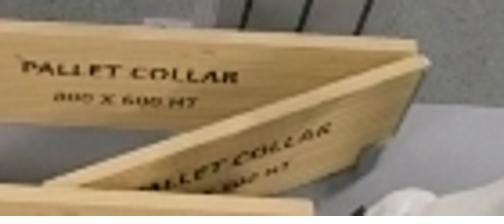

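move --arm2 '{"target":[0.48,-0.470,0.53,0,1,0,0],"speed":0.15}' --arm4 '{"target":[-0.41,-0.43,0.40,0.2116,0.9544,0.2055,0.0456],"speed":0.1}'

move --arm2 '{"target":[0.50,-0.467,0.46,0,1,0,0],"speed":0.1}'

Scene clock: 3525.07 s.
Joint torques (N m): arm1=[0.18 -17.36 -1.18 0.3 -0.23 0.03 0.26] | arm2=[-1.46 -18.73 -7.38 3.22 -0.09 0.22 0.1] | arm3=[-0.74 -21.9 -1.74 -6.04 0.32 -0.62 0.52] | arm4=[-0.4 -19.12 2.89 0.32 0.06 -0.93 0.28]
Motor temperatures (°C): arm1=[24 29 21 25 30 32 27] | arm2=[29 30 26 28 36 32 39] | arm3=[23 31 25 24 34 29 33] | arm4=[26 28 23 24 32 31 37]
Flange force (N): arm1=[3.2 -2.5 5.9] | arm2=[2.7 0.6 -0.2] | arm3=no reading | arm4=[7.5 1.2 7.4]
move: arm2 done; arm4 done
Joint velocities: within noise
arm1.joint_positions: joint1_rad=+0.734 joint2_rad=+1.033 joint3_rad=+0.032 joint4_rad=+2.197 joint5_rad=-2.801 joint6_rad=+0.089 joint7_rad=+0.472 hand_little=+1.000 hand_ring=+1.000 hand_middle=+1.000 hand_index=+1.000 hand_thumb_turn=-1.000 hand_thumb_bend=+1.000 hand_force_limit=+0.500 hand_speed=+0.300
arm1.joint_status: not commanded
arm1.hand_stopped_by: target,target,target,target,target,target
arm1.little_load_n: 0.0
arm1.ring_load_n: 0.0
arm1.middle_load_n: 0.0
arm1.index_load_n: 0.0
arm1.thumb_bend_load_n: 0.0
arm1.thumb_turn_load_n: 0.0
arm1.hand: x=-0.1500 y=-0.6000 z=+0.6200 quat_wxyz=(+0.000, +0.000, -1.000, +0.000)
arm1.hand_target: x=-0.1500 y=-0.6000 z=+0.6200 quat_wxyz=(+0.000, +0.000, -1.000, +0.000)
arm1.hand_status: not commanded
arm2.joint_positions: joint1_rad=+1.168 joint2_rad=+1.927 joint3_rad=-1.456 joint4_rad=+1.262 joint5_rad=+1.876 joint6_rad=+1.366 joint7_rad=-0.234 hand_little=+1.000 hand_ring=+1.000 hand_middle=+1.000 hand_index=+1.000 hand_thumb_turn=+0.960 hand_thumb_bend=-1.000 hand_force_limit=+0.300 hand_speed=+0.200
arm2.joint_status: not commanded
arm2.hand_stopped_by: target,target,fault,target,target,target
arm2.little_load_n: 0.0
arm2.ring_load_n: 0.0
arm2.middle_load_n: 0.0
arm2.index_load_n: 0.0
arm2.thumb_bend_load_n: 0.0
arm2.thumb_turn_load_n: 0.0
arm2.hand: x=+0.4800 y=-0.4700 z=+0.5300 quat_wxyz=(+0.000, +1.000, +0.000, +0.000)
arm2.hand_target: x=+0.4800 y=-0.4700 z=+0.5300 quat_wxyz=(+0.000, +1.000, +0.000, +0.000)
arm2.hand_status: done (0.000 m and 0.0 deg from the pose sent, 0.095 m and 0.0 deg at the start)
arm3.joint_positions: joint1_rad=-0.905 joint2_rad=+1.756 joint3_rad=-0.363 joint4_rad=+0.498 joint5_rad=-2.456 joint6_rad=-1.217 joint7_rad=+3.687 hand_little=+0.080 hand_ring=+0.080 hand_middle=+0.080 hand_index=+0.080 hand_thumb_turn=+1.000 hand_thumb_bend=+0.934 hand_force_limit=+0.500 hand_speed=+0.300
arm3.joint_status: not commanded
arm3.hand_stopped_by: target,target,target,target,target,target
arm3.little_load_n: 0.0
arm3.ring_load_n: 0.0
arm3.middle_load_n: 0.0
arm3.index_load_n: 0.0
arm3.thumb_bend_load_n: 0.0
arm3.thumb_turn_load_n: 0.0
arm3.hand: x=+0.7000 y=-0.5000 z=+0.5200 quat_wxyz=(+0.036, +0.207, -0.963, -0.170)
arm3.hand_target: x=+0.7000 y=-0.5000 z=+0.5200 quat_wxyz=(+0.036, +0.207, -0.963, -0.170)
arm3.hand_status: not commanded
arm4.joint_positions: joint1_rad=-0.371 joint2_rad=+1.981 joint3_rad=+0.466 joint4_rad=+1.083 joint5_rad=-0.758 joint6_rad=-0.008 joint7_rad=-3.862 hand_little=+0.080 hand_ring=+0.080 hand_middle=+0.080 hand_index=+0.080 hand_thumb_turn=+1.000 hand_thumb_bend=+1.000 hand_force_limit=+0.500 hand_speed=+0.300
arm4.joint_status: not commanded
arm4.hand_stopped_by: target,target,target,target,target,target
arm4.little_load_n: 0.0
arm4.ring_load_n: 0.0
arm4.middle_load_n: 0.0
arm4.index_load_n: 0.0
arm4.thumb_bend_load_n: 0.0
arm4.thumb_turn_load_n: 0.0
arm4.hand: x=-0.4100 y=-0.4300 z=+0.4000 quat_wxyz=(-0.212, -0.954, -0.206, -0.046)
arm4.hand_target: x=-0.4100 y=-0.4300 z=+0.4000 quat_wxyz=(-0.212, -0.954, -0.206, -0.046)
arm4.hand_status: done (0.000 m and 0.0 deg from the pose sent, 0.061 m and 0.0 deg at the start)
pictures: none

Scene clock: 3526.33 s.
Joint torques (N m): arm1=[0.07 -17.38 -1.22 0.3 -0.2 0.02 0.19] | arm2=[-1.41 -19.16 -6.44 3.3 -0.13 0.23 0.18] | arm3=[-0.75 -21.86 -1.73 -6 0.33 -0.6 0.5] | arm4=[-0.38 -19.12 2.92 0.29 0.06 -0.95 0.26]
Motor temperatures (°C): arm1=[24 29 21 25 30 32 27] | arm2=[29 30 26 28 36 32 39] | arm3=[23 31 25 24 34 29 33] | arm4=[26 28 23 24 32 31 37]
Flange force (N): arm1=[2.9 -2.8 6.0] | arm2=[2.1 1.0 -0.5] | arm3=no reading | arm4=[7.4 1.1 7.2]
move: arm2 done
Joint velocities: within noise
arm1, arm4: as last shown
arm1.thumb_bend_load_n: -0.5
arm2.joint_positions: joint1_rad=+1.128 joint2_rad=+2.018 joint3_rad=-1.432 joint4_rad=+1.057 joint5_rad=+1.905 joint6_rad=+1.249 joint7_rad=-0.103 hand_little=+1.000 hand_ring=+1.000 hand_middle=+1.000 hand_index=+1.000 hand_thumb_turn=+0.960 hand_thumb_bend=-1.000 hand_force_limit=+0.300 hand_speed=+0.200
arm2.joint_status: not commanded
arm2.hand_stopped_by: target,target,fault,target,target,target
arm2.little_load_n: 0.0
arm2.ring_load_n: 0.0
arm2.middle_load_n: 0.0
arm2.index_load_n: 0.0
arm2.thumb_bend_load_n: 0.0
arm2.thumb_turn_load_n: 0.0
arm2.hand: x=+0.5000 y=-0.4670 z=+0.4600 quat_wxyz=(+0.000, +1.000, +0.000, +0.000)
arm2.hand_target: x=+0.5000 y=-0.4670 z=+0.4600 quat_wxyz=(+0.000, +1.000, +0.000, +0.000)
arm2.hand_status: done (0.000 m and 0.0 deg from the pose sent, 0.073 m and 0.0 deg at the start)
arm3.joint_positions: joint1_rad=-0.905 joint2_rad=+1.756 joint3_rad=-0.363 joint4_rad=+0.498 joint5_rad=-2.456 joint6_rad=-1.217 joint7_rad=+3.687 hand_little=+0.080 hand_ring=+0.080 hand_middle=+0.080 hand_index=+0.080 hand_thumb_turn=+1.000 hand_thumb_bend=+0.934 hand_force_limit=+0.500 hand_speed=+0.300
arm3.joint_status: not commanded
arm3.hand_stopped_by: target,target,target,target,target,target
arm3.little_load_n: 0.5
arm3.ring_load_n: 0.0
arm3.middle_load_n: 0.0
arm3.index_load_n: 0.0
arm3.thumb_bend_load_n: 0.0
arm3.thumb_turn_load_n: 0.0
arm3.hand: x=+0.7000 y=-0.5000 z=+0.5200 quat_wxyz=(+0.036, +0.207, -0.963, -0.170)
arm3.hand_target: x=+0.7000 y=-0.5000 z=+0.5200 quat_wxyz=(+0.036, +0.207, -0.963, -0.170)
arm3.hand_status: not commanded
arm4.index_load_n: 0.5
pictures: none

move --arm2 '{"target":[0.565,-0.452,0.46,0,1,0,0],"speed":0.08}'

move --arm2 '{"target":[0.605,-0.446,0.46,0,1,0,0],"speed":0.05}'

Scene clock: 3530.37 s.
Joint torques (N m): arm1=[0.13 -17.31 -1.24 0.32 -0.21 -0.02 0.25] | arm2=[-0.2 -20.95 -4.63 1.91 0.23 0.7 0.03] | arm3=[-0.75 -21.88 -1.75 -6.01 0.33 -0.61 0.51] | arm4=[-0.44 -19.13 2.88 0.24 0.06 -0.9 0.24]
Motor temperatures (°C): arm1=[24 29 21 25 30 32 27] | arm2=[29 30 26 28 36 32 39] | arm3=[23 31 25 24 34 29 33] | arm4=[26 28 23 24 32 31 37]
Flange force (N): arm1=[3.2 -2.7 5.9] | arm2=[1.1 -0.9 -0.9] | arm3=no reading | arm4=[7.0 1.2 7.0]
move: arm2 done
Joint velocities: within noise
arm1, arm4: as last shown
arm1.thumb_bend_load_n: 0.0
arm2.joint_positions: joint1_rad=+1.077 joint2_rad=+1.997 joint3_rad=-1.484 joint4_rad=+0.788 joint5_rad=+1.822 joint6_rad=+1.222 joint7_rad=+0.139 hand_little=+1.000 hand_ring=+1.000 hand_middle=+1.000 hand_index=+1.000 hand_thumb_turn=+0.960 hand_thumb_bend=-1.000 hand_force_limit=+0.300 hand_speed=+0.200
arm2.joint_status: not commanded
arm2.hand_stopped_by: target,target,fault,target,target,target
arm2.little_load_n: 0.0
arm2.ring_load_n: 0.0
arm2.middle_load_n: 0.0
arm2.index_load_n: 0.0
arm2.thumb_bend_load_n: 0.0
arm2.thumb_turn_load_n: 0.0
arm2.hand: x=+0.5650 y=-0.4520 z=+0.4600 quat_wxyz=(+0.000, +1.000, +0.000, +0.000)
arm2.hand_target: x=+0.5650 y=-0.4520 z=+0.4600 quat_wxyz=(+0.000, +1.000, +0.000, +0.000)
arm2.hand_status: done (0.000 m and 0.0 deg from the pose sent, 0.067 m and 0.0 deg at the start)
arm3.joint_positions: joint1_rad=-0.905 joint2_rad=+1.756 joint3_rad=-0.363 joint4_rad=+0.498 joint5_rad=-2.456 joint6_rad=-1.217 joint7_rad=+3.687 hand_little=+0.080 hand_ring=+0.080 hand_middle=+0.080 hand_index=+0.080 hand_thumb_turn=+1.000 hand_thumb_bend=+0.934 hand_force_limit=+0.500 hand_speed=+0.300
arm3.joint_status: not commanded
arm3.hand_stopped_by: target,target,target,target,target,target
arm3.little_load_n: 0.0
arm3.ring_load_n: 0.0
arm3.middle_load_n: -0.5
arm3.index_load_n: 0.0
arm3.thumb_bend_load_n: 0.0
arm3.thumb_turn_load_n: 0.0
arm3.hand: x=+0.7000 y=-0.5000 z=+0.5200 quat_wxyz=(+0.036, +0.207, -0.963, -0.170)
arm3.hand_target: x=+0.7000 y=-0.5000 z=+0.5200 quat_wxyz=(+0.036, +0.207, -0.963, -0.170)
arm3.hand_status: not commanded
arm4.index_load_n: 0.0
pictures: none

Scene clock: 3531.67 s.
Joint torques (N m): arm1=[0.15 -17.33 -1.26 0.39 -0.25 0.03 0.22] | arm2=[3.77 -28.15 -2.77 -2.24 3.17 -1.54 0.33] | arm3=[-0.73 -21.87 -1.72 -6.01 0.35 -0.6 0.53] | arm4=[-0.43 -19.03 2.92 0.28 0.04 -0.94 0.25]
Motor temperatures (°C): arm1=[24 29 21 25 30 32 27] | arm2=[29 30 26 28 36 32 39] | arm3=[23 31 25 24 34 29 33] | arm4=[26 28 23 24 32 31 37]
Flange force (N): arm1=[2.9 -2.5 5.9] | arm2=[-12.6 5.2 -3.7] | arm3=no reading | arm4=[7.1 1.3 6.8]
move: arm2 done
Joint velocities: within noise
arm1, arm4: as last shown
arm2.joint_positions: joint1_rad=+1.022 joint2_rad=+1.986 joint3_rad=-1.525 joint4_rad=+0.574 joint5_rad=+1.767 joint6_rad=+1.208 joint7_rad=+0.315 hand_little=+1.000 hand_ring=+1.000 hand_middle=+1.000 hand_index=+1.000 hand_thumb_turn=+0.960 hand_thumb_bend=-1.000 hand_force_limit=+0.300 hand_speed=+0.200
arm2.joint_status: not commanded
arm2.hand_stopped_by: target,target,fault,target,target,target
arm2.little_load_n: 0.0
arm2.ring_load_n: 0.0
arm2.middle_load_n: 0.0
arm2.index_load_n: 0.0
arm2.thumb_bend_load_n: 0.0
arm2.thumb_turn_load_n: 0.0
arm2.hand: x=+0.6050 y=-0.4460 z=+0.4600 quat_wxyz=(+0.000, +1.000, +0.000, +0.000)
arm2.hand_target: x=+0.6050 y=-0.4460 z=+0.4600 quat_wxyz=(+0.000, +1.000, +0.000, +0.000)
arm2.hand_status: done (0.000 m and 0.0 deg from the pose sent, 0.040 m and 0.0 deg at the start)
arm3.joint_positions: joint1_rad=-0.905 joint2_rad=+1.756 joint3_rad=-0.363 joint4_rad=+0.498 joint5_rad=-2.456 joint6_rad=-1.217 joint7_rad=+3.687 hand_little=+0.080 hand_ring=+0.080 hand_middle=+0.080 hand_index=+0.080 hand_thumb_turn=+1.000 hand_thumb_bend=+0.934 hand_force_limit=+0.500 hand_speed=+0.300
arm3.joint_status: not commanded
arm3.hand_stopped_by: target,target,target,target,target,target
arm3.little_load_n: 0.0
arm3.ring_load_n: 0.0
arm3.middle_load_n: 0.0
arm3.index_load_n: 0.0
arm3.thumb_bend_load_n: 0.0
arm3.thumb_turn_load_n: 0.0
arm3.hand: x=+0.7000 y=-0.5000 z=+0.5200 quat_wxyz=(+0.036, +0.207, -0.963, -0.170)
arm3.hand_target: x=+0.7000 y=-0.5000 z=+0.5200 quat_wxyz=(+0.036, +0.207, -0.963, -0.170)
arm3.hand_status: not commanded
arm4.thumb_bend_load_n: -0.5
pictures: none

Now push N in +y while at P0.

move --arm2 '{"target":[0.615,-0.420,0.46,0,1,0,0],"speed":0.05}' --cameras '["cam_high","arm2_cam_wrist"]'

zoom_image --camera "cam_high" --region '[170, 155, 310, 215]'

zoom_image --camera "cam_high" --region '[330, 155, 470, 215]'

Scene clock: 3535.87 s.
Joint torques (N m): arm1=[0.17 -17.31 -1.1 0.3 -0.22 -0.04 0.28] | arm2=[2.77 -29.78 -2.03 -1.81 1.33 -3.99 -0.92] | arm3=[-0.76 -21.88 -1.75 -6.01 0.33 -0.63 0.51] | arm4=[-0.44 -19.13 2.91 0.25 0.06 -0.89 0.27]
Motor temperatures (°C): arm1=[24 29 21 25 30 32 27] | arm2=[29 30 26 28 36 32 39] | arm3=[23 31 25 24 34 29 33] | arm4=[26 28 23 24 32 31 37]
Flange force (N): arm1=[3.3 -2.6 5.8] | arm2=no reading | arm3=no reading | arm4=[7.0 1.2 7.0]
move: arm2 done
Joint velocities: within noise
arm1, arm4: as last shown
arm1.index_load_n: -0.5
arm2.joint_positions: joint1_rad=+0.868 joint2_rad=+1.975 joint3_rad=-1.588 joint4_rad=+0.271 joint5_rad=+1.700 joint6_rad=+1.194 joint7_rad=+0.488 hand_little=+1.000 hand_ring=+1.000 hand_middle=+1.000 hand_index=+1.000 hand_thumb_turn=+0.960 hand_thumb_bend=-1.000 hand_force_limit=+0.300 hand_speed=+0.200
arm2.joint_status: not commanded
arm2.hand_stopped_by: target,target,fault,target,target,target
arm2.little_load_n: 0.0
arm2.ring_load_n: 0.0
arm2.middle_load_n: 0.0
arm2.index_load_n: 0.0
arm2.thumb_bend_load_n: 0.0
arm2.thumb_turn_load_n: 0.0
arm2.hand: x=+0.6150 y=-0.4200 z=+0.4600 quat_wxyz=(+0.000, +1.000, +0.000, +0.000)
arm2.hand_target: x=+0.6150 y=-0.4200 z=+0.4600 quat_wxyz=(+0.000, +1.000, +0.000, +0.000)
arm2.hand_status: done (0.000 m and 0.0 deg from the pose sent, 0.028 m and 0.0 deg at the start)
arm3.joint_positions: joint1_rad=-0.905 joint2_rad=+1.756 joint3_rad=-0.363 joint4_rad=+0.498 joint5_rad=-2.456 joint6_rad=-1.217 joint7_rad=+3.687 hand_little=+0.080 hand_ring=+0.080 hand_middle=+0.080 hand_index=+0.080 hand_thumb_turn=+1.000 hand_thumb_bend=+0.934 hand_force_limit=+0.500 hand_speed=+0.300
arm3.joint_status: not commanded
arm3.hand_stopped_by: target,target,target,target,target,target
arm3.little_load_n: 0.5
arm3.ring_load_n: 0.0
arm3.middle_load_n: 0.0
arm3.index_load_n: 0.5
arm3.thumb_bend_load_n: 0.0
arm3.thumb_turn_load_n: 0.0
arm3.hand: x=+0.7000 y=-0.5000 z=+0.5200 quat_wxyz=(+0.036, +0.207, -0.963, -0.170)
arm3.hand_target: x=+0.7000 y=-0.5000 z=+0.5200 quat_wxyz=(+0.036, +0.207, -0.963, -0.170)
arm3.hand_status: not commanded
arm4.thumb_bend_load_n: 0.0
pictures: arm2_cam_wrist, cam_high

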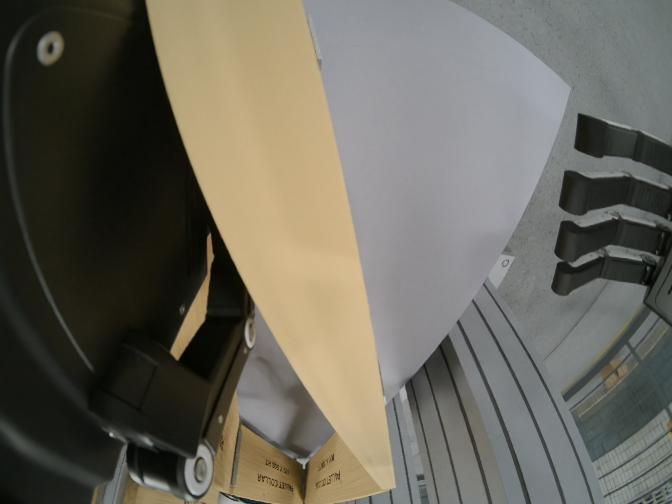

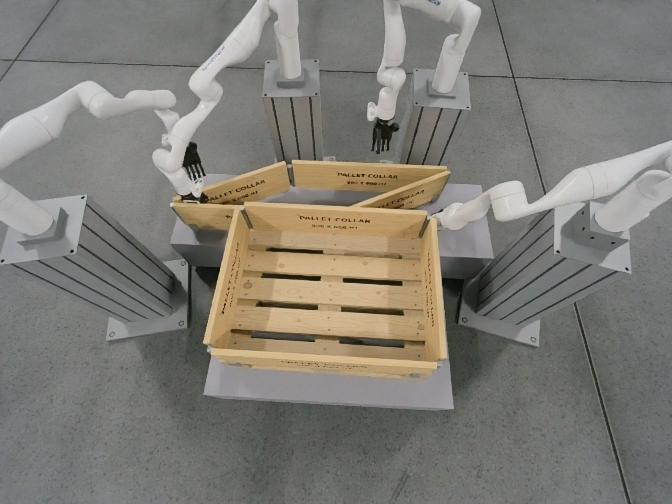

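Scaled by 3.600.

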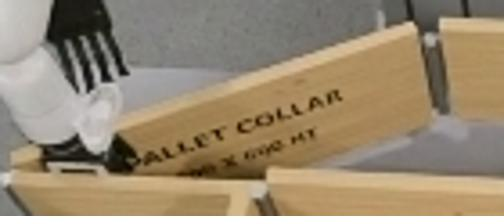

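Scaled by 3.600.

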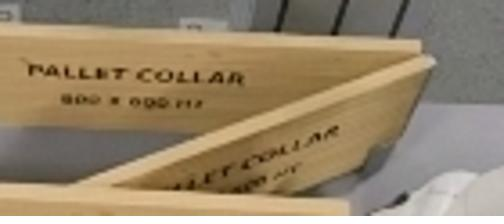

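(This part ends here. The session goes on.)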